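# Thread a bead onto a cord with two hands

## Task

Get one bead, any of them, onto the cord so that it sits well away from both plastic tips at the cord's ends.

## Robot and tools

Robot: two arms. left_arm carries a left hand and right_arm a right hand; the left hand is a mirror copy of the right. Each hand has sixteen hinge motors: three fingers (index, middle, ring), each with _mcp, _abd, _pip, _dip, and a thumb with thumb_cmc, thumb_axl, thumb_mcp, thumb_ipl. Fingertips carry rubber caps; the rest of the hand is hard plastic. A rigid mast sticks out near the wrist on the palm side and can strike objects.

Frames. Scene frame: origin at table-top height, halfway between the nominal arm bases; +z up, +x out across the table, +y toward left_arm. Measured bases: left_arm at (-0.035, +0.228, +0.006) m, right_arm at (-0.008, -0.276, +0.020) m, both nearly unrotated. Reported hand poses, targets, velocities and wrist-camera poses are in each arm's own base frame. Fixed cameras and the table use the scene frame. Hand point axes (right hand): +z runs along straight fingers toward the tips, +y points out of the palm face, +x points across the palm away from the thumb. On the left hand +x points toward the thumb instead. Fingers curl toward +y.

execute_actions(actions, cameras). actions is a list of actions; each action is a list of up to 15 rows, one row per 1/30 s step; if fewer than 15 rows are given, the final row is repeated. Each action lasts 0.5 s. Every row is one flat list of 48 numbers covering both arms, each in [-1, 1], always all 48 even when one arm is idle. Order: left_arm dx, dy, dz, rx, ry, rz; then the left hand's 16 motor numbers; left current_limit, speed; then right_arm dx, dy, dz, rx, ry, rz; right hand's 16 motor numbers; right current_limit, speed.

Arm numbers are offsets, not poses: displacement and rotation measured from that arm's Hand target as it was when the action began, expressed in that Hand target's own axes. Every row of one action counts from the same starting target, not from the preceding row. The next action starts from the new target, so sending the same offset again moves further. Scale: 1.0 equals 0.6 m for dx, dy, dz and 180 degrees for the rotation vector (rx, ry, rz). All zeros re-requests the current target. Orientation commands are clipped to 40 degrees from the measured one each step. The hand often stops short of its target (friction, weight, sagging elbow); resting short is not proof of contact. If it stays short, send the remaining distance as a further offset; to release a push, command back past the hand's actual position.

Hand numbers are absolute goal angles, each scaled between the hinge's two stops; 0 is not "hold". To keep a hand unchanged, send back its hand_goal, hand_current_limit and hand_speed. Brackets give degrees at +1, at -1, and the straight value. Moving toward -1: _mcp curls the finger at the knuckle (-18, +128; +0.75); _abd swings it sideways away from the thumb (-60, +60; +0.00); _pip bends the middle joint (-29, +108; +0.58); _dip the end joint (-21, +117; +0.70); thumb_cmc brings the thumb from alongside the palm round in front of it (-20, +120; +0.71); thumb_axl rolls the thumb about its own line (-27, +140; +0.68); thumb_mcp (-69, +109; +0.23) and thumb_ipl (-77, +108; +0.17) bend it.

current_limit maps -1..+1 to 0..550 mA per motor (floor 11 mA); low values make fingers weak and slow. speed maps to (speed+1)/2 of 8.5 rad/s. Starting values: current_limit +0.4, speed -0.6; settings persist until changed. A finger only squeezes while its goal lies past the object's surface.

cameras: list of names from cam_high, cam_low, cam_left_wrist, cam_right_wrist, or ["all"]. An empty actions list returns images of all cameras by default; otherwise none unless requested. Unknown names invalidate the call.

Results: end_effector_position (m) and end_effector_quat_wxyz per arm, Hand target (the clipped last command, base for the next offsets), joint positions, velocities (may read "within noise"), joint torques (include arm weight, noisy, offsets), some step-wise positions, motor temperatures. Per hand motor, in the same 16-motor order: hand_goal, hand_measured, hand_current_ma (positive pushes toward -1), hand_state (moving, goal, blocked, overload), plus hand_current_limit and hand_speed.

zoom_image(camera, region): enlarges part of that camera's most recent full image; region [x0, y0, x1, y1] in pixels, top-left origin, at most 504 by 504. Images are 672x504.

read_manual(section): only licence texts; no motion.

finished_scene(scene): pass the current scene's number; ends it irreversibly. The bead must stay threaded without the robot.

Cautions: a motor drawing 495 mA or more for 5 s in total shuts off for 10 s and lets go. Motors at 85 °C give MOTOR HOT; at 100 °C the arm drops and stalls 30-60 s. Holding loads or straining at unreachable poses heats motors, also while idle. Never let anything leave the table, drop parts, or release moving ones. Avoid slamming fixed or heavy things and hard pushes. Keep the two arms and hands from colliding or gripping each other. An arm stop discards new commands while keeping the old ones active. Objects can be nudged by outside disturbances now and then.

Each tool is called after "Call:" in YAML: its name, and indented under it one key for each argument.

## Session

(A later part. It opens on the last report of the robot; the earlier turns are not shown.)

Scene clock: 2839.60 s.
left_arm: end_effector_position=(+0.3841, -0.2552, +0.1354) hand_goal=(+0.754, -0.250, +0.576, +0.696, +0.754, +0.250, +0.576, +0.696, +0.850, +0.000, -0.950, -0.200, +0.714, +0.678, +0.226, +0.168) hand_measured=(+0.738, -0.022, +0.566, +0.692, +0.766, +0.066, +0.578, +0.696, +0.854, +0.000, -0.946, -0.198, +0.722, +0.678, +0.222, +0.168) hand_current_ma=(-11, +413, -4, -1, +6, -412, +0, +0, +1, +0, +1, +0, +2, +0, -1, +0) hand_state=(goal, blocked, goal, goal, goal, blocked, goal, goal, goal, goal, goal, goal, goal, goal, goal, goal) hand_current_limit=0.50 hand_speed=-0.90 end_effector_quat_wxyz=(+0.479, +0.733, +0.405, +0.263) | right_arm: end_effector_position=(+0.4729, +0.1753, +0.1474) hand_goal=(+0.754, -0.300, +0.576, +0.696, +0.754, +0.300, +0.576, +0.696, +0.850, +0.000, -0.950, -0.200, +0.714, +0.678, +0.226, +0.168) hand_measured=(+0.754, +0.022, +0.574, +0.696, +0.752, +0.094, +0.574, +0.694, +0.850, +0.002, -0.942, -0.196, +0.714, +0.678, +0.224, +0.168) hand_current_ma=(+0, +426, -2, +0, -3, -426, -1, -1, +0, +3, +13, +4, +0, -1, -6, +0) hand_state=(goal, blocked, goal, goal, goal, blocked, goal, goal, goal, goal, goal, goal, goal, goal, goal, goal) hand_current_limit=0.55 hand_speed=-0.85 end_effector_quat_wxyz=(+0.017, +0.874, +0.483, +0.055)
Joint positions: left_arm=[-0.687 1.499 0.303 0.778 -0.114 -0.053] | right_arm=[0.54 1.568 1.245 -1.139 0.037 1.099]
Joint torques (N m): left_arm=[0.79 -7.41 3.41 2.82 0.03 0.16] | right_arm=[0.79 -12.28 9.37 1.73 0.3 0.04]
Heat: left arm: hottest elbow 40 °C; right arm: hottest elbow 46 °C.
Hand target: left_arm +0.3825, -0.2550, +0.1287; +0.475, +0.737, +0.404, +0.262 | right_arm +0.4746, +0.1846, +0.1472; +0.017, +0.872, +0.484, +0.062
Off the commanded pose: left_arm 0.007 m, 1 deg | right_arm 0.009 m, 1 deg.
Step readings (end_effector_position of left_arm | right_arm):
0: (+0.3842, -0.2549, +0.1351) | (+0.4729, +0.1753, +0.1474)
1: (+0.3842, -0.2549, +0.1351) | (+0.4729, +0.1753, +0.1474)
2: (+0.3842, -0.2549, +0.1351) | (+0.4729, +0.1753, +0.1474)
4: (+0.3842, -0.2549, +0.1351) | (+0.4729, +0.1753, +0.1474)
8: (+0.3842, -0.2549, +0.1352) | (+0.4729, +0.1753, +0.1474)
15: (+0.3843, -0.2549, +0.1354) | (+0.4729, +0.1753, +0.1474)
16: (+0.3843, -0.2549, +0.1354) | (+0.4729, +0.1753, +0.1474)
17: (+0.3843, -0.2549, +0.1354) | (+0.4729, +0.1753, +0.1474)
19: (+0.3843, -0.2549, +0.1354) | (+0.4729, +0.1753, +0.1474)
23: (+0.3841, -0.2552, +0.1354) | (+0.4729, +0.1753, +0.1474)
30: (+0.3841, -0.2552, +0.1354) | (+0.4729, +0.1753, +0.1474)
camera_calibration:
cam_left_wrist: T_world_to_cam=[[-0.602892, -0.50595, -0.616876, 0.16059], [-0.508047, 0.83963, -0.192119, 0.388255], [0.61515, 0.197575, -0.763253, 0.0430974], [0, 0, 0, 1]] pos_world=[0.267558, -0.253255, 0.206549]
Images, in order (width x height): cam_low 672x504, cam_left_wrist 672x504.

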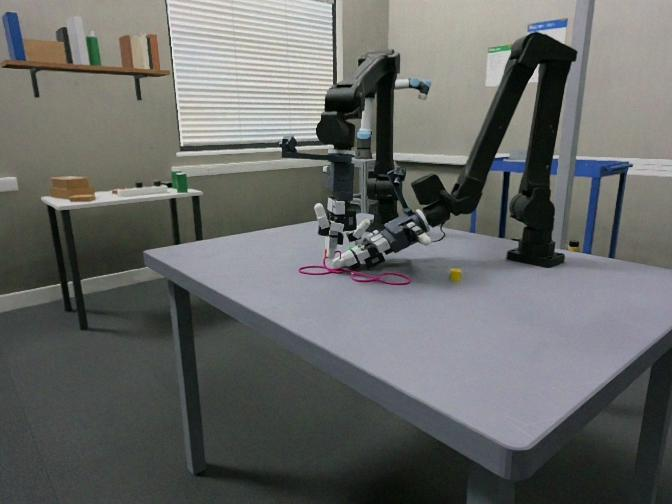

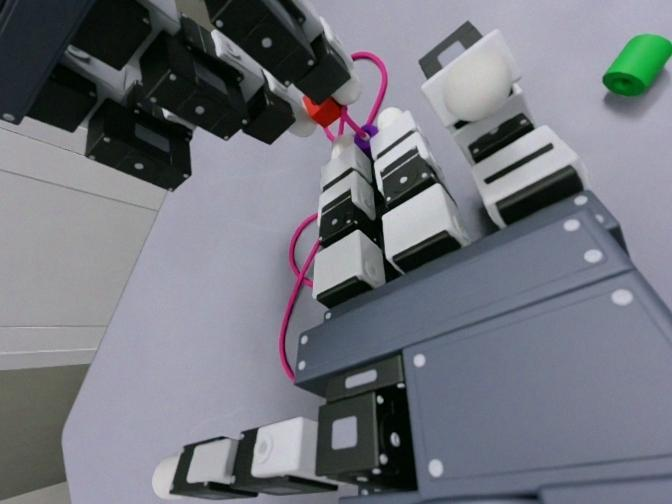

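Call:
execute_actions:
  actions:
    - [[0,0.038,-0.0172,0,0,0,0.754,-0.25,0.576,0.696,0.754,0.25,0.576,0.696,0.85,0,-0.95,-0.2,0.714,0.678,0.226,0.168,0.5,-0.9,0.0028,0.004,-0.0413,0,0,0,0.754,-0.3,0.576,0.696,0.754,0.3,0.576,0.696,0.85,0,-0.95,-0.2,0.714,0.678,0.226,0.168,0.55,-0.85]]
    - [[0,0.045,-0.0205,0,0,0,0.754,-0.25,0.576,0.696,0.754,0.25,0.576,0.696,0.85,0,-0.95,-0.2,0.714,0.678,0.226,0.168,0.5,-0.9,0.0014,0.002,-0.0213,0,0,0,0.754,-0.3,0.576,0.696,0.754,0.3,0.576,0.696,0.85,0,-0.95,-0.2,0.714,0.678,0.226,0.168,0.55,-0.85]]
  cameras: ["cam_left_wrist","cam_low"]

Call:
zoom_image:
  camera: "cam_left_wrist"
  region: [260, 60, 440, 180]

Call:
zoom_image:
  camera: "cam_low"
  region: [270, 180, 400, 280]

Scene clock: 2924.87 s.
left_arm: end_effector_position=(+0.3744, -0.2472, +0.1644) hand_goal=(+0.754, -0.250, +0.576, +0.696, +0.754, +0.250, +0.576, +0.696, +0.850, +0.000, -0.950, -0.200, +0.714, +0.678, +0.226, +0.168) hand_measured=(+0.734, -0.022, +0.564, +0.690, +0.784, +0.080, +0.590, +0.700, +0.856, +0.000, -0.946, -0.198, +0.722, +0.678, +0.222, +0.168) hand_current_ma=(-16, +413, -6, -2, +32, -407, +7, +1, +2, +0, +1, +0, +3, +0, -1, +0) hand_state=(blocked, blocked, goal, goal, blocked, blocked, goal, goal, goal, goal, goal, goal, goal, goal, goal, goal) hand_current_limit=0.50 hand_speed=-0.90 end_effector_quat_wxyz=(+0.460, +0.745, +0.410, +0.256) | right_arm: end_effector_position=(+0.4637, +0.1698, +0.1549) hand_goal=(+0.754, -0.300, +0.576, +0.696, +0.754, +0.300, +0.576, +0.696, +0.850, +0.000, -0.950, -0.200, +0.714, +0.678, +0.226, +0.168) hand_measured=(+0.754, +0.022, +0.574, +0.696, +0.752, +0.094, +0.574, +0.694, +0.850, +0.002, -0.942, -0.196, +0.714, +0.678, +0.224, +0.168) hand_current_ma=(+0, +426, -2, +0, -3, -426, -1, -1, +0, +3, +13, +4, +0, -1, -6, +0) hand_state=(goal, blocked, goal, goal, goal, blocked, goal, goal, goal, goal, goal, goal, goal, goal, goal, goal) hand_current_limit=0.55 hand_speed=-0.85 end_effector_quat_wxyz=(+0.018, +0.874, +0.484, +0.033)
Joint positions: left_arm=[-0.687 1.264 0.303 0.496 -0.114 -0.053] | right_arm=[0.54 1.561 1.262 -1.208 0.037 1.099]
Joint torques (N m): left_arm=[0.73 -8.29 7.62 1.89 -0.01 0.15] | right_arm=[0.67 -14.15 13.33 0.35 0.28 0.03]
Heat: left arm: hottest elbow 38 °C; right arm: hottest elbow 46 °C.
Hand target: left_arm +0.3824, -0.2550, +0.1834; +0.475, +0.737, +0.404, +0.262 | right_arm +0.4742, +0.1837, +0.1851; +0.017, +0.872, +0.484, +0.062
Off the commanded pose: left_arm 0.022 m, 2 deg | right_arm 0.035 m, 3 deg.
Step readings (end_effector_position of left_arm | right_arm):
0: (+0.3841, -0.2552, +0.1354) | (+0.4729, +0.1753, +0.1474)
1: (+0.3841, -0.2552, +0.1354) | (+0.4729, +0.1753, +0.1474)
2: (+0.3840, -0.2552, +0.1351) | (+0.4729, +0.1753, +0.1474)
4: (+0.3835, -0.2547, +0.1356) | (+0.4715, +0.1745, +0.1472)
8: (+0.3821, -0.2536, +0.1433) | (+0.4674, +0.1720, +0.1463)
15: (+0.3812, -0.2528, +0.1450) | (+0.4656, +0.1709, +0.1460)
16: (+0.3811, -0.2527, +0.1442) | (+0.4654, +0.1708, +0.1460)
17: (+0.3807, -0.2524, +0.1429) | (+0.4649, +0.1705, +0.1460)
19: (+0.3792, -0.2512, +0.1448) | (+0.4635, +0.1697, +0.1467)
23: (+0.3764, -0.2489, +0.1626) | (+0.4629, +0.1693, +0.1497)
30: (+0.3745, -0.2474, +0.1662) | (+0.4638, +0.1699, +0.1546)
camera_calibration:
cam_left_wrist: T_world_to_cam=[[-0.625559, -0.487392, -0.6092, 0.188442], [-0.514334, 0.844772, -0.147717, 0.378463], [0.586632, 0.220927, -0.779137, 0.0887364], [0, 0, 0, 1]] pos_world=[0.260482, -0.247474, 0.239842]
Images, in order (width x height): cam_low 672x504, cam_left_wrist 672x504.

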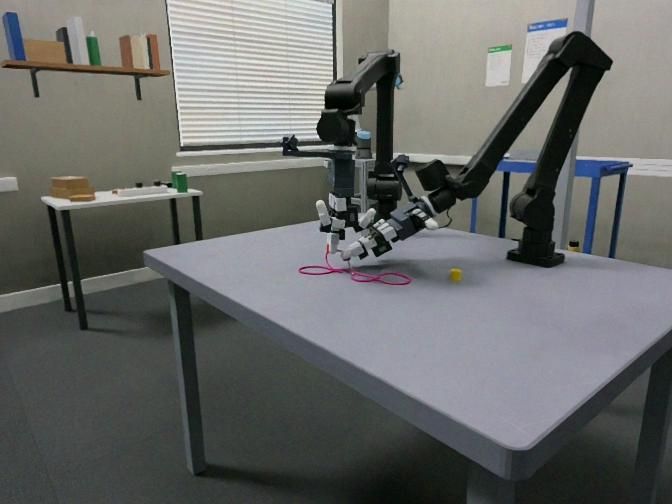

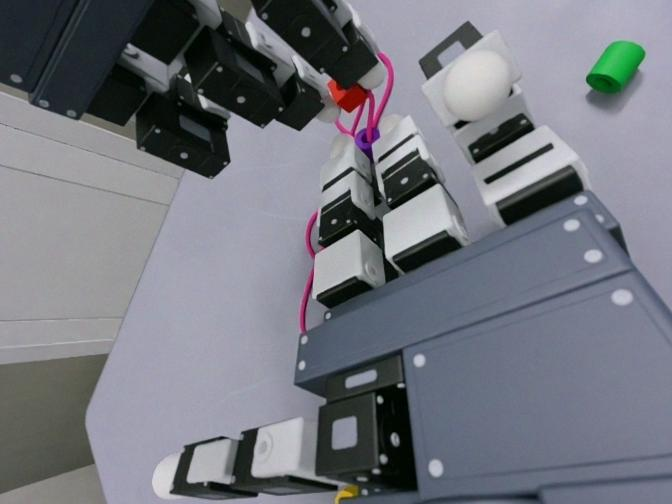

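Scaled by 2.800 from the camera's 672x504 image, which has a finer 960x720 frame.

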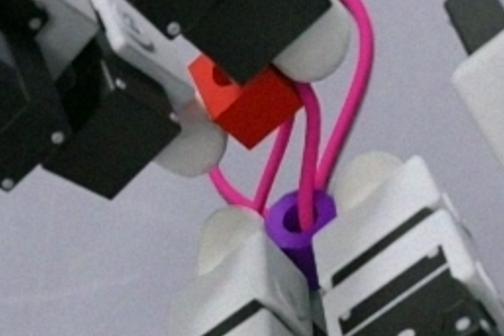

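Scaled by 3.877 from the camera's 672x504 image, which has a finer 960x720 frame.

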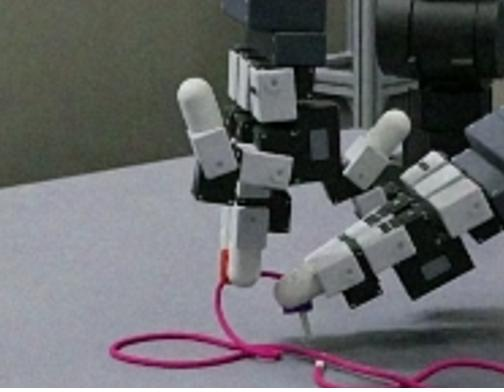

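Call:
execute_actions:
  actions:
    - [[0,0.0456,-0.0206,0,0,0,0.754,-0.25,0.576,0.696,0.754,0.25,0.576,0.696,0.85,0,-0.95,-0.2,0.714,0.678,0.226,0.168,0.5,-0.9,0.0153,-0.0013,-0.0577,0,0,0,0.754,-0.3,0.576,0.696,0.754,0.3,0.576,0.696,0.85,0,-0.95,-0.2,0.714,0.678,0.226,0.168,0.55,-0.85]]
    - [[0,0,0,0,0,0,0.754,-0.25,0.576,0.696,0.754,0.25,0.576,0.696,0.85,0,-0.95,-0.2,0.714,0.678,0.226,0.168,0.5,-0.9,0,0,0,0,0,0,0.754,-0.3,0.576,0.696,0.754,0.3,0.576,0.696,0.85,0,-0.95,-0.2,0.714,0.678,0.226,0.168,0.55,-0.85]]
  cameras: ["cam_left_wrist","cam_low"]

Call:
zoom_image:
  camera: "cam_left_wrist"
  region: [260, 60, 440, 180]

Call:
zoom_image:
  camera: "cam_low"
  region: [270, 180, 400, 280]

Scene clock: 2946.03 s.
left_arm: end_effector_position=(+0.3722, -0.2454, +0.1890) hand_goal=(+0.754, -0.250, +0.576, +0.696, +0.754, +0.250, +0.576, +0.696, +0.850, +0.000, -0.950, -0.200, +0.714, +0.678, +0.226, +0.168) hand_measured=(+0.734, -0.022, +0.564, +0.690, +0.784, +0.080, +0.590, +0.700, +0.856, +0.000, -0.946, -0.198, +0.722, +0.678, +0.222, +0.168) hand_current_ma=(-16, +412, -6, -2, +32, -407, +7, +1, +2, +0, +1, +0, +3, +0, -1, +0) hand_state=(blocked, blocked, goal, goal, blocked, blocked, goal, goal, goal, goal, goal, goal, goal, goal, goal, goal) hand_current_limit=0.50 hand_speed=-0.90 end_effector_quat_wxyz=(+0.457, +0.746, +0.411, +0.255) | right_arm: end_effector_position=(+0.4659, +0.1787, +0.1955) hand_goal=(+0.754, -0.300, +0.576, +0.696, +0.754, +0.300, +0.576, +0.696, +0.850, +0.000, -0.950, -0.200, +0.714, +0.678, +0.226, +0.168) hand_measured=(+0.754, +0.022, +0.574, +0.696, +0.752, +0.094, +0.574, +0.694, +0.850, +0.002, -0.942, -0.196, +0.714, +0.678, +0.224, +0.168) hand_current_ma=(+0, +426, -2, +0, -3, -426, -1, -1, +0, +3, +13, +4, +0, -1, -6, +0) hand_state=(goal, blocked, goal, goal, goal, blocked, goal, goal, goal, goal, goal, goal, goal, goal, goal, goal) hand_current_limit=0.55 hand_speed=-0.85 end_effector_quat_wxyz=(+0.017, +0.874, +0.485, +0.039)
Joint positions: left_arm=[-0.687 1.143 0.328 0.342 -0.114 -0.053] | right_arm=[0.554 1.543 1.35 -1.301 0.039 1.111]
Joint torques (N m): left_arm=[0.67 -7.06 9.26 1.89 -0.03 0.15] | right_arm=[0.67 -13.27 13.45 0.39 0.31 0.05]
Heat: left arm: hottest elbow 40 °C; right arm: hottest elbow 49 °C.
Hand target: left_arm +0.3823, -0.2551, +0.2134; +0.475, +0.737, +0.404, +0.262 | right_arm +0.4740, +0.1909, +0.2201; +0.018, +0.872, +0.484, +0.062
Off the commanded pose: left_arm 0.028 m, 3 deg | right_arm 0.029 m, 3 deg.
Step readings (end_effector_position of left_arm | right_arm):
0: (+0.3744, -0.2472, +0.1644) | (+0.4637, +0.1698, +0.1549)
1: (+0.3743, -0.2472, +0.1640) | (+0.4637, +0.1698, +0.1551)
2: (+0.3742, -0.2471, +0.1633) | (+0.4630, +0.1696, +0.1564)
4: (+0.3727, -0.2458, +0.1636) | (+0.4614, +0.1694, +0.1617)
8: (+0.3699, -0.2436, +0.1784) | (+0.4642, +0.1749, +0.1795)
15: (+0.3724, -0.2456, +0.1906) | (+0.4669, +0.1795, +0.1957)
16: (+0.3723, -0.2455, +0.1901) | (+0.4667, +0.1793, +0.1957)
17: (+0.3723, -0.2455, +0.1896) | (+0.4665, +0.1791, +0.1956)
19: (+0.3722, -0.2455, +0.1892) | (+0.4662, +0.1789, +0.1956)
23: (+0.3722, -0.2454, +0.1890) | (+0.4660, +0.1788, +0.1956)
30: (+0.3722, -0.2454, +0.1890) | (+0.4659, +0.1787, +0.1955)
camera_calibration:
cam_left_wrist: T_world_to_cam=[[-0.628947, -0.484609, -0.60793, 0.204686], [-0.515149, 0.845428, -0.140971, 0.378632], [0.582277, 0.224511, -0.781376, 0.111636], [0, 0, 0, 1]] pos_world=[0.258786, -0.245977, 0.265041]
Images, in order (width x height): cam_low 672x504, cam_left_wrist 672x504.

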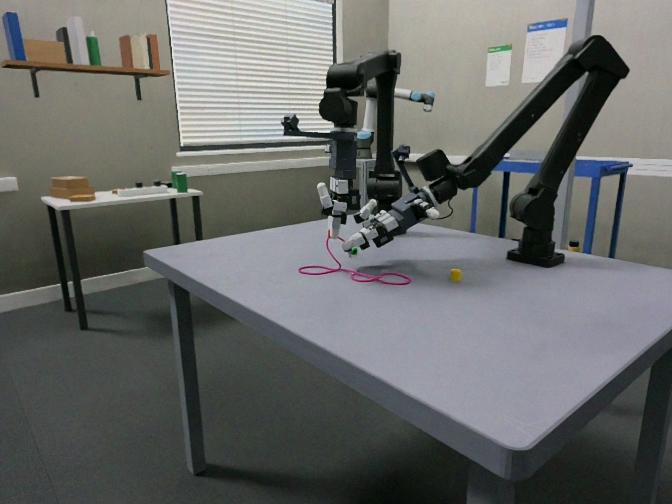

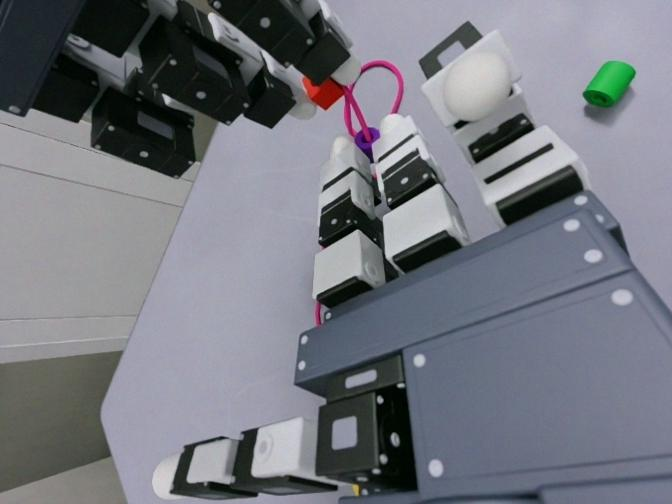

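Scaled by 2.800 from the camera's 672x504 image, which has a finer 960x720 frame.

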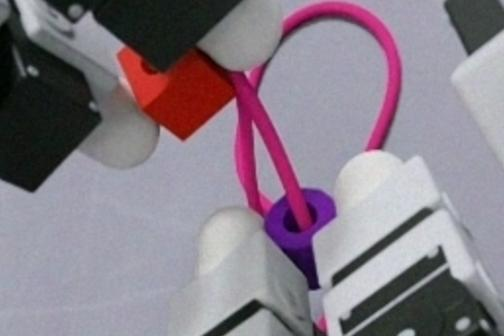

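Scaled by 3.877 from the camera's 672x504 image, which has a finer 960x720 frame.

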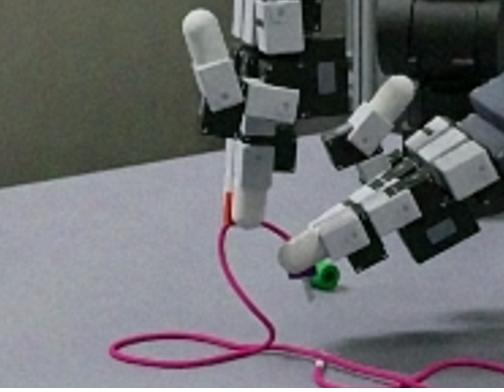

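Call:
execute_actions:
  actions:
    - [[0,0,0,0,0,0,0.754,-0.25,0.576,0.696,0.754,0.25,0.576,0.696,0.85,0,-0.95,-0.2,0.714,0.678,0.226,0.168,0.5,-0.9,0.0093,-0.0198,0.0038,0,0,0,0.754,-0.3,0.576,0.696,0.754,0.3,0.576,0.696,0.85,0,-0.95,-0.2,0.714,0.678,0.226,0.168,0.55,-0.85]]
  cameras: ["cam_left_wrist","cam_low"]

Call:
zoom_image:
  camera: "cam_left_wrist"
  region: [260, 60, 440, 180]

Call:
zoom_image:
  camera: "cam_low"
  region: [270, 180, 400, 280]

Scene clock: 3001.60 s.
left_arm: end_effector_position=(+0.3722, -0.2454, +0.1890) hand_goal=(+0.754, -0.250, +0.576, +0.696, +0.754, +0.250, +0.576, +0.696, +0.850, +0.000, -0.950, -0.200, +0.714, +0.678, +0.226, +0.168) hand_measured=(+0.734, -0.022, +0.564, +0.690, +0.784, +0.080, +0.590, +0.700, +0.856, +0.000, -0.946, -0.198, +0.722, +0.678, +0.222, +0.168) hand_current_ma=(-16, +412, -6, -2, +32, -407, +7, +1, +2, +0, +1, +0, +3, +0, -1, +0) hand_state=(blocked, blocked, goal, goal, blocked, blocked, goal, goal, goal, goal, goal, goal, goal, goal, goal, goal) hand_current_limit=0.50 hand_speed=-0.90 end_effector_quat_wxyz=(+0.457, +0.746, +0.411, +0.255) | right_arm: end_effector_position=(+0.4587, +0.1909, +0.1957) hand_goal=(+0.754, -0.300, +0.576, +0.696, +0.754, +0.300, +0.576, +0.696, +0.850, +0.000, -0.950, -0.200, +0.714, +0.678, +0.226, +0.168) hand_measured=(+0.754, +0.022, +0.574, +0.696, +0.752, +0.094, +0.574, +0.694, +0.850, +0.002, -0.942, -0.196, +0.714, +0.678, +0.224, +0.168) hand_current_ma=(+0, +426, -2, +0, -3, -426, -1, -1, +0, +3, +13, +4, +0, -1, -6, +0) hand_state=(goal, blocked, goal, goal, goal, blocked, goal, goal, goal, goal, goal, goal, goal, goal, goal, goal) hand_current_limit=0.55 hand_speed=-0.85 end_effector_quat_wxyz=(+0.018, +0.873, +0.486, +0.040)
Joint positions: left_arm=[-0.687 1.143 0.328 0.342 -0.114 -0.053] | right_arm=[0.585 1.543 1.35 -1.301 0.042 1.138]
Joint torques (N m): left_arm=[0.73 -7.12 9.25 1.89 -0.03 0.15] | right_arm=[0.38 -13.04 13.09 0.64 0.31 0.07]
Motor temperatures (°C): left_arm=[21 25 51 24 20 22] | right_arm=[21 31 61 21 23 23]
Heat: left arm: hottest elbow 51 °C; right arm: hottest elbow 61 °C.
Hand target: left_arm +0.3823, -0.2551, +0.2134; +0.475, +0.737, +0.404, +0.262 | right_arm +0.4671, +0.2020, +0.2173; +0.018, +0.872, +0.484, +0.062
Off the commanded pose: left_arm 0.028 m, 3 deg | right_arm 0.026 m, 3 deg.
Step readings (end_effector_position of left_arm | right_arm):
0: (+0.3722, -0.2454, +0.1890) | (+0.4659, +0.1787, +0.1955)
1: (+0.3722, -0.2454, +0.1890) | (+0.4659, +0.1787, +0.1955)
2: (+0.3722, -0.2454, +0.1890) | (+0.4657, +0.1788, +0.1956)
4: (+0.3722, -0.2454, +0.1890) | (+0.4647, +0.1802, +0.1957)
8: (+0.3722, -0.2454, +0.1890) | (+0.4611, +0.1870, +0.1956)
15: (+0.3722, -0.2454, +0.1890) | (+0.4588, +0.1911, +0.1956)
camera_calibration:
cam_left_wrist: T_world_to_cam=[[-0.628947, -0.484609, -0.60793, 0.204686], [-0.515149, 0.845428, -0.140971, 0.378632], [0.582277, 0.224511, -0.781376, 0.111636], [0, 0, 0, 1]] pos_world=[0.258786, -0.245977, 0.265041]
Images, in order (width x height): cam_low 672x504, cam_left_wrist 672x504.

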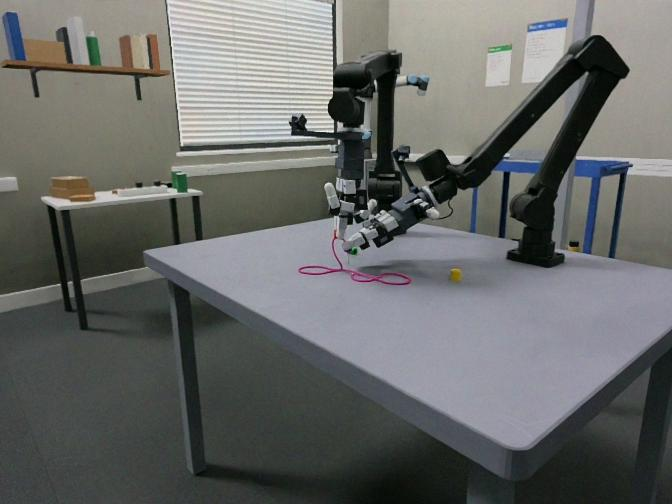

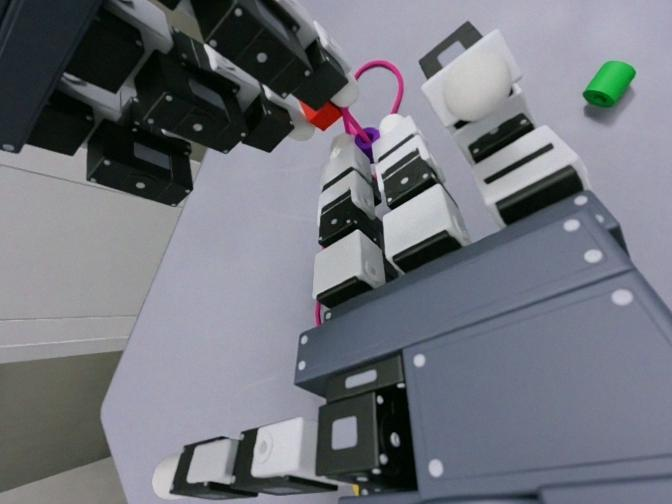

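Scaled by 2.800 from the camera's 672x504 image, which has a finer 960x720 frame.

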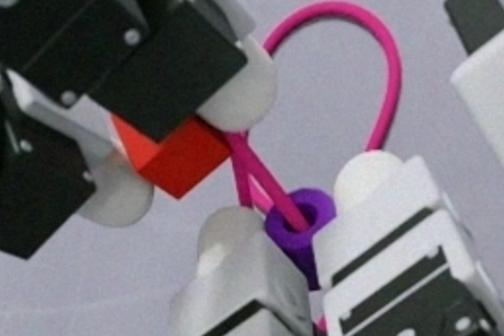

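Scaled by 3.877 from the camera's 672x504 image, which has a finer 960x720 frame.

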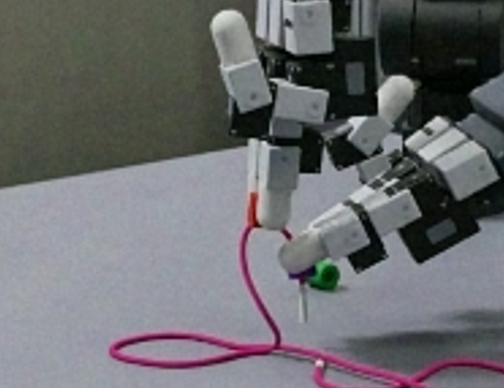

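Call:
execute_actions:
  actions:
    - [[0,0,0,0,0,0,0.85,-0.25,0.576,0.696,0.85,0.25,0.576,0.696,0.85,0,-0.95,-0.2,0.714,0.678,0.226,0.168,0.5,-0.95,-0.0023,-0.0172,0.0383,0,0,0,0.754,-0.3,0.576,0.696,0.754,0.3,0.576,0.696,0.85,0,-0.95,-0.2,0.714,0.678,0.226,0.168,0.55,-0.85]]
    - [[0,0,0,0,0,0,0.95,-0.25,0.576,0.696,0.95,0.25,0.576,0.696,0.85,0,-0.95,-0.2,0.714,0.678,0.226,0.168,0.5,-0.95,-0.0012,-0.0153,0.0202,0,0,0,0.754,-0.3,0.576,0.696,0.754,0.3,0.576,0.696,0.85,0,-0.95,-0.2,0.714,0.678,0.226,0.168,0.55,-0.85]]
  cameras: ["cam_left_wrist","cam_low"]

Call:
zoom_image:
  camera: "cam_left_wrist"
  region: [260, 60, 440, 180]

Call:
zoom_image:
  camera: "cam_low"
  region: [270, 180, 400, 280]

Scene clock: 3022.97 s.
left_arm: end_effector_position=(+0.3722, -0.2454, +0.1890) hand_goal=(+0.950, -0.250, +0.576, +0.696, +0.950, +0.250, +0.576, +0.696, +0.850, +0.000, -0.950, -0.200, +0.714, +0.678, +0.226, +0.168) hand_measured=(+0.902, -0.022, +0.564, +0.690, +0.976, +0.090, +0.590, +0.700, +0.856, +0.000, -0.946, -0.198, +0.722, +0.678, +0.222, +0.168) hand_current_ma=(-68, +412, -6, -2, +25, -370, +7, +1, +2, +0, +1, +0, +3, +0, -1, +0) hand_state=(blocked, blocked, goal, goal, blocked, blocked, goal, goal, goal, goal, goal, goal, goal, goal, goal, goal) hand_current_limit=0.50 hand_speed=-0.95 end_effector_quat_wxyz=(+0.457, +0.746, +0.411, +0.255) | right_arm: end_effector_position=(+0.4526, +0.2039, +0.1791) hand_goal=(+0.754, -0.300, +0.576, +0.696, +0.754, +0.300, +0.576, +0.696, +0.850, +0.000, -0.950, -0.200, +0.714, +0.678, +0.226, +0.168) hand_measured=(+0.754, +0.020, +0.574, +0.696, +0.752, +0.094, +0.574, +0.694, +0.850, +0.002, -0.942, -0.196, +0.714, +0.678, +0.224, +0.168) hand_current_ma=(+0, +426, -2, +0, -3, -426, -1, -1, +0, +3, +13, +4, +0, -1, -6, +0) hand_state=(goal, blocked, goal, goal, goal, blocked, goal, goal, goal, goal, goal, goal, goal, goal, goal, goal) hand_current_limit=0.55 hand_speed=-0.85 end_effector_quat_wxyz=(+0.017, +0.873, +0.484, +0.053)
Joint positions: left_arm=[-0.687 1.143 0.328 0.342 -0.114 -0.053] | right_arm=[0.617 1.543 1.303 -1.228 0.046 1.172]
Joint torques (N m): left_arm=[0.73 -7.06 9.24 1.87 -0.03 0.15] | right_arm=[0.5 -12.45 9.52 1.69 0.32 0.05]
Motor temperatures (°C): left_arm=[21 25 52 24 20 22] | right_arm=[21 31 62 21 23 23]
Heat: left arm: hottest elbow 52 °C; right arm: hottest elbow 62 °C.
Hand target: left_arm +0.3823, -0.2551, +0.2135; +0.475, +0.737, +0.404, +0.262 | right_arm +0.4540, +0.2117, +0.1805; +0.017, +0.872, +0.484, +0.062
Off the commanded pose: left_arm 0.028 m, 3 deg | right_arm 0.008 m, 1 deg.
Step readings (end_effector_position of left_arm | right_arm):
0: (+0.3722, -0.2454, +0.1890) | (+0.4587, +0.1908, +0.1957)
1: (+0.3722, -0.2454, +0.1890) | (+0.4587, +0.1908, +0.1957)
2: (+0.3722, -0.2454, +0.1890) | (+0.4585, +0.1911, +0.1957)
4: (+0.3722, -0.2454, +0.1890) | (+0.4589, +0.1942, +0.1960)
8: (+0.3722, -0.2454, +0.1890) | (+0.4617, +0.1980, +0.1956)
15: (+0.3722, -0.2454, +0.1890) | (+0.4597, +0.1987, +0.1923)
16: (+0.3722, -0.2454, +0.1890) | (+0.4598, +0.1987, +0.1922)
17: (+0.3722, -0.2454, +0.1890) | (+0.4598, +0.1988, +0.1913)
19: (+0.3722, -0.2454, +0.1890) | (+0.4595, +0.1998, +0.1886)
23: (+0.3722, -0.2454, +0.1890) | (+0.4543, +0.2015, +0.1808)
30: (+0.3722, -0.2454, +0.1890) | (+0.4526, +0.2040, +0.1791)
camera_calibration:
cam_left_wrist: T_world_to_cam=[[-0.628947, -0.484609, -0.60793, 0.204686], [-0.515149, 0.845428, -0.140971, 0.378632], [0.582277, 0.224511, -0.781376, 0.111636], [0, 0, 0, 1]] pos_world=[0.258786, -0.245977, 0.265041]
Images, in order (width x height): cam_low 672x504, cam_left_wrist 672x504.

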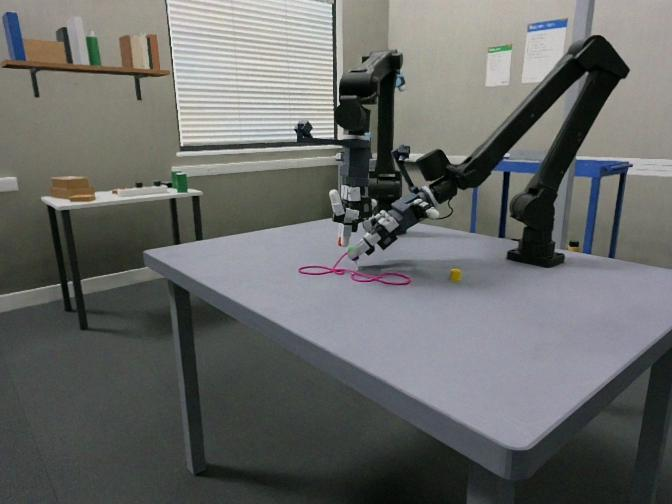

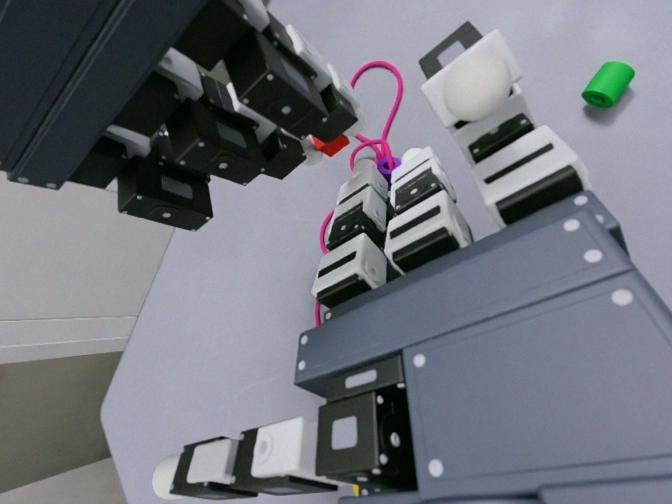

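Scaled by 2.800 from the camera's 672x504 image, which has a finer 960x720 frame.

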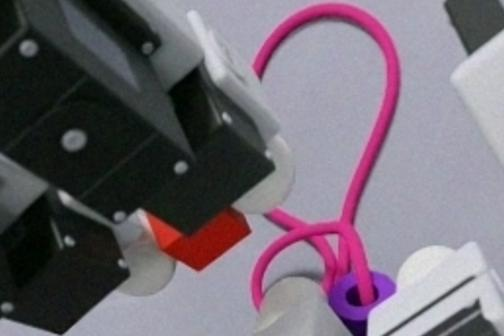

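Scaled by 3.877 from the camera's 672x504 image, which has a finer 960x720 frame.

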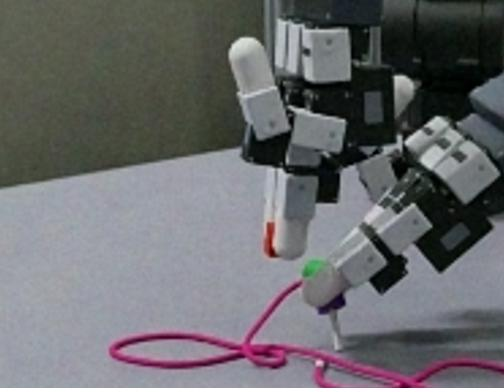

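Call:
zoom_image:
  camera: "cam_left_wrist"
  region: [320, 110, 420, 190]

Call:
zoom_image:
  camera: "cam_low"
  region: [320, 220, 380, 270]

Scaled by 5.040 from the camera's 672x504 image, which has a finer 960x720 frame.

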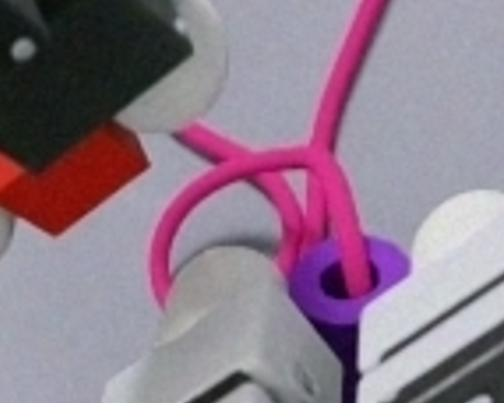

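Scaled by 8.400 from the camera's 672x504 image, which has a finer 960x720 frame.

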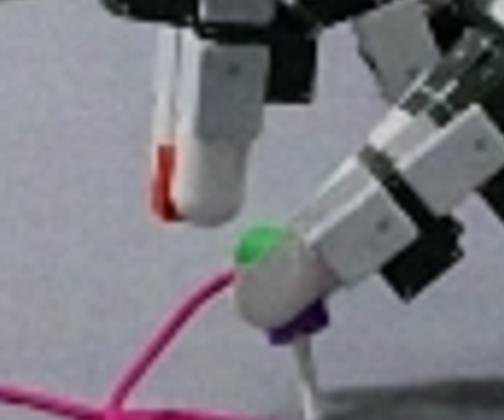

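Call:
execute_actions:
  actions:
    - [[0,0.0456,-0.0206,0,0,0,0.85,-0.25,0.576,0.696,0.85,0.25,0.576,0.696,0.85,0,-0.95,-0.2,0.714,0.678,0.226,0.168,0.5,-0.95,-0.1132,0.0699,-0.0175,0,0,0,0.754,-0.3,0.576,0.696,0.754,0.3,0.576,0.696,0.85,0,-0.95,-0.2,0.714,0.678,0.226,0.168,0.55,-0.85]]
    - [[0,0.0456,-0.0206,0,0,0,0.754,-0.25,0.576,0.696,0.754,0.25,0.576,0.696,0.85,0,-0.95,-0.2,0.714,0.678,0.226,0.168,0.5,-0.95,-0.1583,0.0278,0.059,0.029,-0.03,0,0.754,-0.3,0.576,0.696,0.754,0.3,0.576,0.696,0.85,0,-0.95,-0.2,0.714,0.678,0.226,0.168,0.55,-0.85]]
    - [[0,0,0,0,0,0,0.754,-0.25,0.576,0.696,0.754,0.25,0.576,0.696,0.85,0,-0.95,-0.2,0.714,0.678,0.226,0.168,0.5,-0.95,0,0,0,0,0,0,0.754,-0.3,0.576,0.696,0.754,0.3,0.576,0.696,0.85,0,-0.95,-0.2,0.714,0.678,0.226,0.168,0.55,-0.85]]
  cameras: ["all"]

Call:
zoom_image:
  camera: "cam_low"
  region: [270, 180, 400, 280]

Call:
zoom_image:
  camera: "cam_left_wrist"
  region: [260, 60, 440, 180]

Scene clock: 3083.67 s.
left_arm: end_effector_position=(+0.3732, -0.2463, +0.2428) hand_goal=(+0.754, -0.250, +0.576, +0.696, +0.754, +0.250, +0.576, +0.696, +0.850, +0.000, -0.950, -0.200, +0.714, +0.678, +0.226, +0.168) hand_measured=(+0.698, -0.118, +0.546, +0.680, +0.856, +0.150, +0.612, +0.712, +0.856, +0.000, -0.946, -0.198, +0.722, +0.678, +0.222, +0.168) hand_current_ma=(-90, +266, -27, -10, +239, -165, +36, +10, +2, +0, +1, +0, +3, +0, -1, +0) hand_state=(blocked, blocked, blocked, goal, blocked, blocked, blocked, goal, goal, goal, goal, goal, goal, goal, goal, goal) hand_current_limit=0.50 hand_speed=-0.95 end_effector_quat_wxyz=(+0.455, +0.748, +0.411, +0.254) | right_arm: end_effector_position=(+0.4180, +0.0421, +0.1351) hand_goal=(+0.754, -0.300, +0.576, +0.696, +0.754, +0.300, +0.576, +0.696, +0.850, +0.000, -0.950, -0.200, +0.714, +0.678, +0.226, +0.168) hand_measured=(+0.754, +0.020, +0.574, +0.696, +0.752, +0.094, +0.574, +0.694, +0.850, +0.002, -0.942, -0.198, +0.714, +0.678, +0.222, +0.168) hand_current_ma=(+0, +426, -1, +0, -3, -426, -1, -1, +0, +3, +12, +4, +1, -1, -6, +0) hand_state=(goal, blocked, goal, goal, goal, blocked, goal, goal, goal, goal, goal, goal, goal, goal, goal, goal) hand_current_limit=0.55 hand_speed=-0.85 end_effector_quat_wxyz=(-0.001, +0.877, +0.481, -0.012)
Joint positions: left_arm=[-0.687 0.976 0.419 0.078 -0.114 -0.053] | right_arm=[0.293 1.393 1.04 -1.242 0.004 0.86]
Joint torques (N m): left_arm=[0.67 -5.95 10.97 1.88 -0.06 0.14] | right_arm=[-0.67 -10.81 9.52 0.42 0.02 -0.13]
Motor temperatures (°C): left_arm=[21 25 54 24 20 22] | right_arm=[21 31 53 21 23 23]
Heat: left arm: hottest elbow 54 °C; right arm: hottest elbow 53 °C.
Hand target: left_arm +0.3822, -0.2552, +0.2733; +0.475, +0.737, +0.404, +0.262 | right_arm +0.4214, +0.0433, +0.1462; +0.001, +0.874, +0.485, -0.001
Off the commanded pose: left_arm 0.033 m, 3 deg | right_arm 0.012 m, 1 deg.
Step readings (end_effector_position of left_arm | right_arm):
0: (+0.3722, -0.2454, +0.1890) | (+0.4526, +0.2039, +0.1791)
1: (+0.3722, -0.2455, +0.1887) | (+0.4523, +0.2037, +0.1786)
2: (+0.3724, -0.2456, +0.1881) | (+0.4522, +0.2010, +0.1774)
4: (+0.3719, -0.2452, +0.1889) | (+0.4480, +0.1913, +0.1729)
8: (+0.3705, -0.2441, +0.2048) | (+0.4414, +0.1510, +0.1688)
15: (+0.3727, -0.2458, +0.2171) | (+0.4485, +0.1269, +0.1805)
16: (+0.3725, -0.2457, +0.2162) | (+0.4482, +0.1276, +0.1800)
17: (+0.3725, -0.2457, +0.2149) | (+0.4469, +0.1246, +0.1771)
19: (+0.3721, -0.2454, +0.2147) | (+0.4388, +0.1153, +0.1673)
23: (+0.3714, -0.2448, +0.2297) | (+0.4173, +0.0659, +0.1421)
30: (+0.3734, -0.2464, +0.2440) | (+0.4161, +0.0405, +0.1344)
31: (+0.3733, -0.2464, +0.2437) | (+0.4165, +0.0408, +0.1346)
32: (+0.3733, -0.2464, +0.2433) | (+0.4168, +0.0410, +0.1347)
34: (+0.3733, -0.2463, +0.2430) | (+0.4172, +0.0414, +0.1350)
38: (+0.3732, -0.2463, +0.2429) | (+0.4176, +0.0418, +0.1351)
45: (+0.3732, -0.2463, +0.2428) | (+0.4179, +0.0421, +0.1351)
camera_calibration:
cam_left_wrist: T_world_to_cam=[[-0.631453, -0.482484, -0.607023, 0.23882], [-0.515681, 0.845928, -0.13594, 0.38663], [0.579086, 0.22719, -0.782971, 0.155577], [0, 0, 0, 1]] pos_world=[0.260088, -0.247179, 0.31934]
cam_right_wrist: T_world_to_cam=[[0.170075, -0.985412, -0.00609405, 0.00223058], [-0.653568, -0.117425, 0.747704, 0.129528], [-0.737512, -0.123182, -0.664004, 0.531266], [0, 0, 0, 1]] pos_world=[0.476091, 0.0828504, 0.255928]

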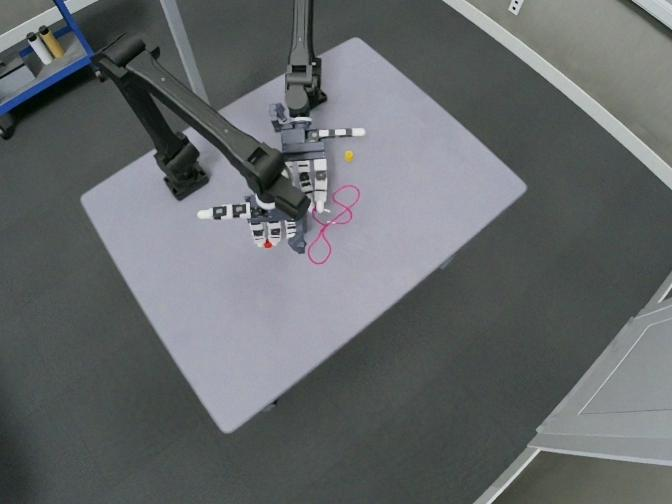

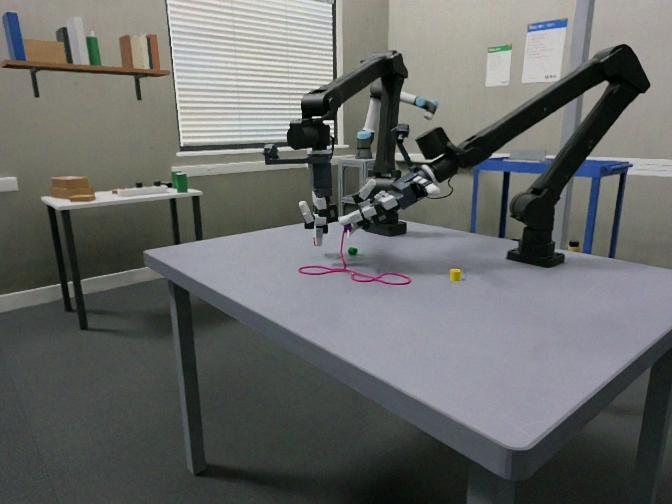

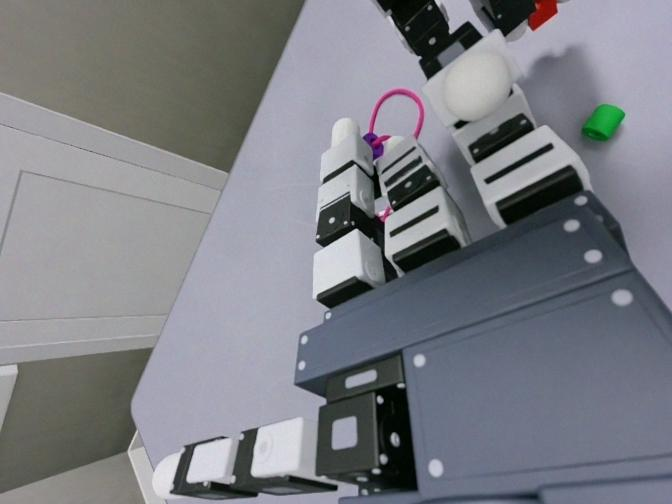

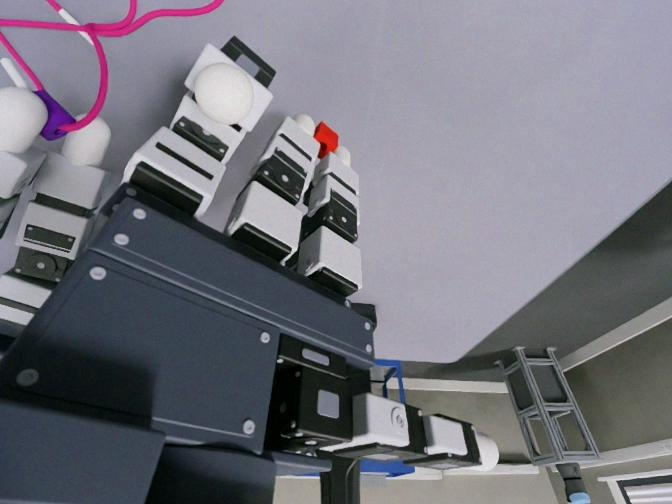

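Scaled by 3.877 from the camera's 672x504 image, which has a finer 960x720 frame.

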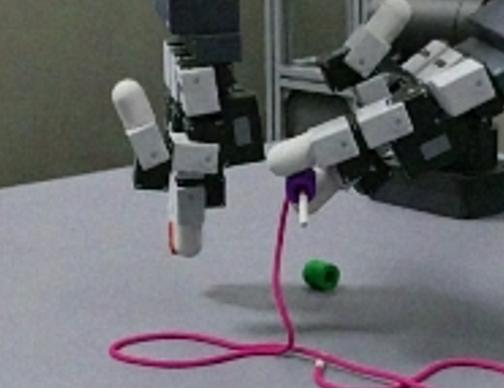

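Scaled by 2.800 from the camera's 672x504 image, which has a finer 960x720 frame.

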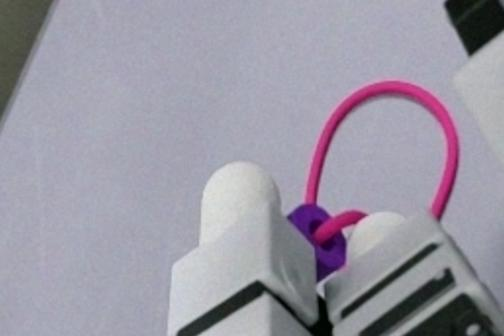

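Call:
execute_actions:
  actions:
    - [[0,-0.0912,0.0413,0,0,0,0.754,-0.25,0.576,0.696,0.754,0.25,0.576,0.696,0.85,0,-0.95,-0.2,0.714,0.678,0.226,0.168,0.5,-0.95,0,0,0,0,0,0,0.754,-0.3,0.576,0.696,0.754,0.3,0.576,0.696,0.85,0,-0.95,-0.2,0.714,0.678,0.226,0.168,0.55,-0.85]]
    - [[0,-0.0912,0.0413,0,0,0,0.754,-0.25,0.576,0.696,0.754,0.25,0.576,0.696,0.85,0,-0.95,-0.2,0.714,0.678,0.226,0.168,0.5,-0.95,0,0,0,0,0,0,0.754,-0.3,0.576,0.696,0.754,0.3,0.576,0.696,0.85,0,-0.95,-0.2,0.714,0.678,0.226,0.168,0.55,-0.85]]
  cameras: ["cam_left_wrist","cam_low","cam_right_wrist"]

Call:
zoom_image:
  camera: "cam_low"
  region: [300, 200, 400, 280]

Call:
zoom_image:
  camera: "cam_left_wrist"
  region: [300, 80, 440, 180]

Scene clock: 3098.13 s.
left_arm: end_effector_position=(+0.3803, -0.2523, +0.1510) hand_goal=(+0.754, -0.250, +0.576, +0.696, +0.754, +0.250, +0.576, +0.696, +0.850, +0.000, -0.950, -0.200, +0.714, +0.678, +0.226, +0.168) hand_measured=(+0.678, -0.118, +0.536, +0.674, +0.832, +0.150, +0.608, +0.712, +0.856, +0.000, -0.946, -0.198, +0.724, +0.678, +0.222, +0.168) hand_current_ma=(-144, +266, -44, -17, +156, -165, +31, +9, +3, +0, +1, +0, +4, +0, -1, +0) hand_state=(blocked, blocked, blocked, blocked, blocked, blocked, blocked, goal, goal, goal, goal, goal, goal, goal, goal, goal) hand_current_limit=0.50 hand_speed=-0.95 end_effector_quat_wxyz=(+0.469, +0.739, +0.408, +0.259) | right_arm: end_effector_position=(+0.4180, +0.0422, +0.1351) hand_goal=(+0.754, -0.300, +0.576, +0.696, +0.754, +0.300, +0.576, +0.696, +0.850, +0.000, -0.950, -0.200, +0.714, +0.678, +0.226, +0.168) hand_measured=(+0.754, +0.020, +0.574, +0.696, +0.752, +0.094, +0.574, +0.694, +0.850, +0.002, -0.942, -0.198, +0.714, +0.678, +0.222, +0.168) hand_current_ma=(+0, +426, -1, +0, -3, -426, -1, -1, +0, +3, +12, +4, +1, -1, -6, +0) hand_state=(goal, blocked, goal, goal, goal, blocked, goal, goal, goal, goal, goal, goal, goal, goal, goal, goal) hand_current_limit=0.55 hand_speed=-0.85 end_effector_quat_wxyz=(-0.001, +0.877, +0.481, -0.012)
Joint positions: left_arm=[-0.687 1.376 0.305 0.628 -0.112 -0.053] | right_arm=[0.293 1.393 1.04 -1.242 0.004 0.86]
Joint torques (N m): left_arm=[0.79 -6.89 5 3.19 -0.04 0.15] | right_arm=[-0.73 -10.87 9.52 0.42 0.02 -0.14]
Heat: left arm: hottest elbow 53 °C; right arm: hottest elbow 54 °C.
Hand target: left_arm +0.3825, -0.2550, +0.1533; +0.475, +0.737, +0.404, +0.262 | right_arm +0.4214, +0.0433, +0.1462; +0.001, +0.874, +0.485, -0.001
Off the commanded pose: left_arm 0.004 m, 1 deg | right_arm 0.012 m, 1 deg.
Step readings (end_effector_position of left_arm | right_arm):
0: (+0.3732, -0.2463, +0.2428) | (+0.4180, +0.0422, +0.1351)
1: (+0.3733, -0.2463, +0.2430) | (+0.4180, +0.0422, +0.1351)
2: (+0.3739, -0.2469, +0.2442) | (+0.4180, +0.0422, +0.1351)
4: (+0.3766, -0.2491, +0.2453) | (+0.4180, +0.0422, +0.1351)
8: (+0.3800, -0.2519, +0.2248) | (+0.4180, +0.0422, +0.1351)
15: (+0.3796, -0.2516, +0.2029) | (+0.4180, +0.0422, +0.1351)
16: (+0.3798, -0.2517, +0.2045) | (+0.4180, +0.0422, +0.1351)
17: (+0.3798, -0.2517, +0.2061) | (+0.4180, +0.0422, +0.1351)
19: (+0.3802, -0.2521, +0.2024) | (+0.4180, +0.0422, +0.1351)
23: (+0.3789, -0.2512, +0.1637) | (+0.4180, +0.0422, +0.1351)
30: (+0.3797, -0.2518, +0.1506) | (+0.4180, +0.0422, +0.1351)
camera_calibration:
cam_left_wrist: T_world_to_cam=[[-0.615776, -0.495538, -0.612586, 0.176279], [-0.510813, 0.843023, -0.168472, 0.38519], [0.599908, 0.209176, -0.772241, 0.0669035], [0, 0, 0, 1]] pos_world=[0.265172, -0.251366, 0.224545]
cam_right_wrist: T_world_to_cam=[[0.170361, -0.985363, -0.00610131, 0.00218999], [-0.653566, -0.117625, 0.747674, 0.129638], [-0.737448, -0.123387, -0.664038, 0.531206], [0, 0, 0, 1]] pos_world=[0.476091, 0.0829504, 0.255828]
Images, in order (width x height): cam_low 672x504, cam_left_wrist 672x504, cam_right_wrist 672x504.

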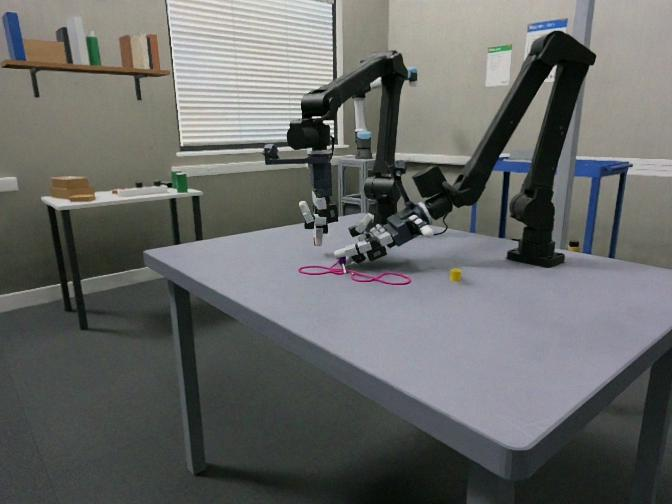

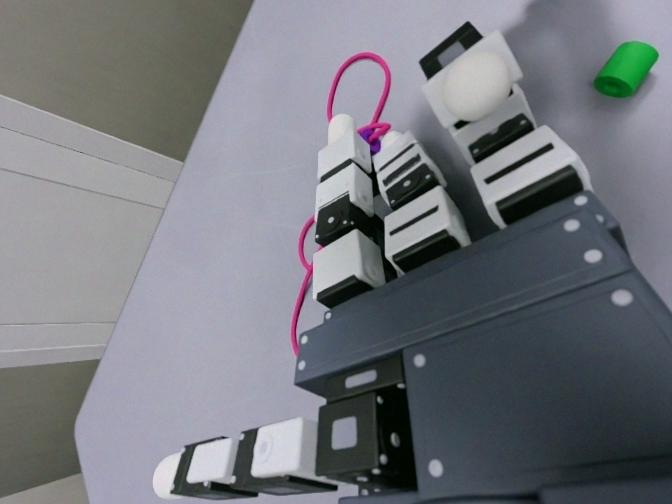

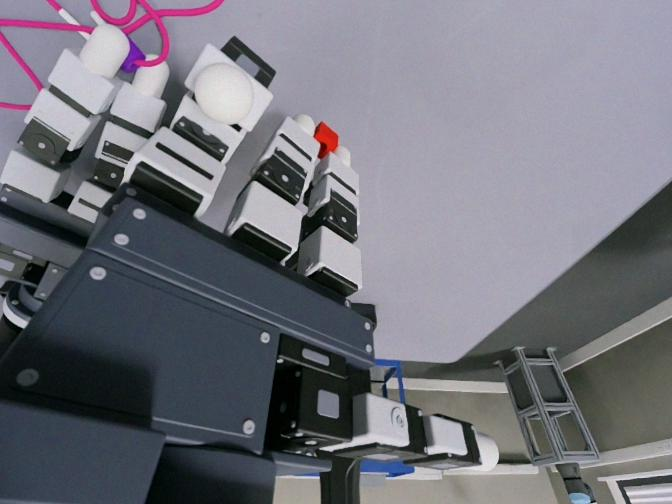

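Scaled by 5.040 from the camera's 672x504 image, which has a finer 960x720 frame.

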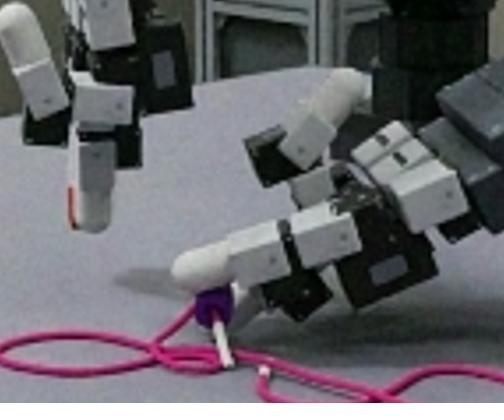

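Scaled by 3.600 from the camera's 672x504 image, which has a finer 960x720 frame.

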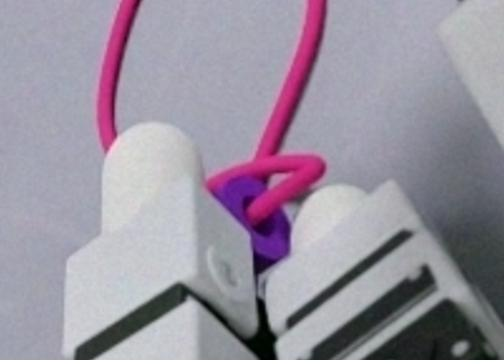

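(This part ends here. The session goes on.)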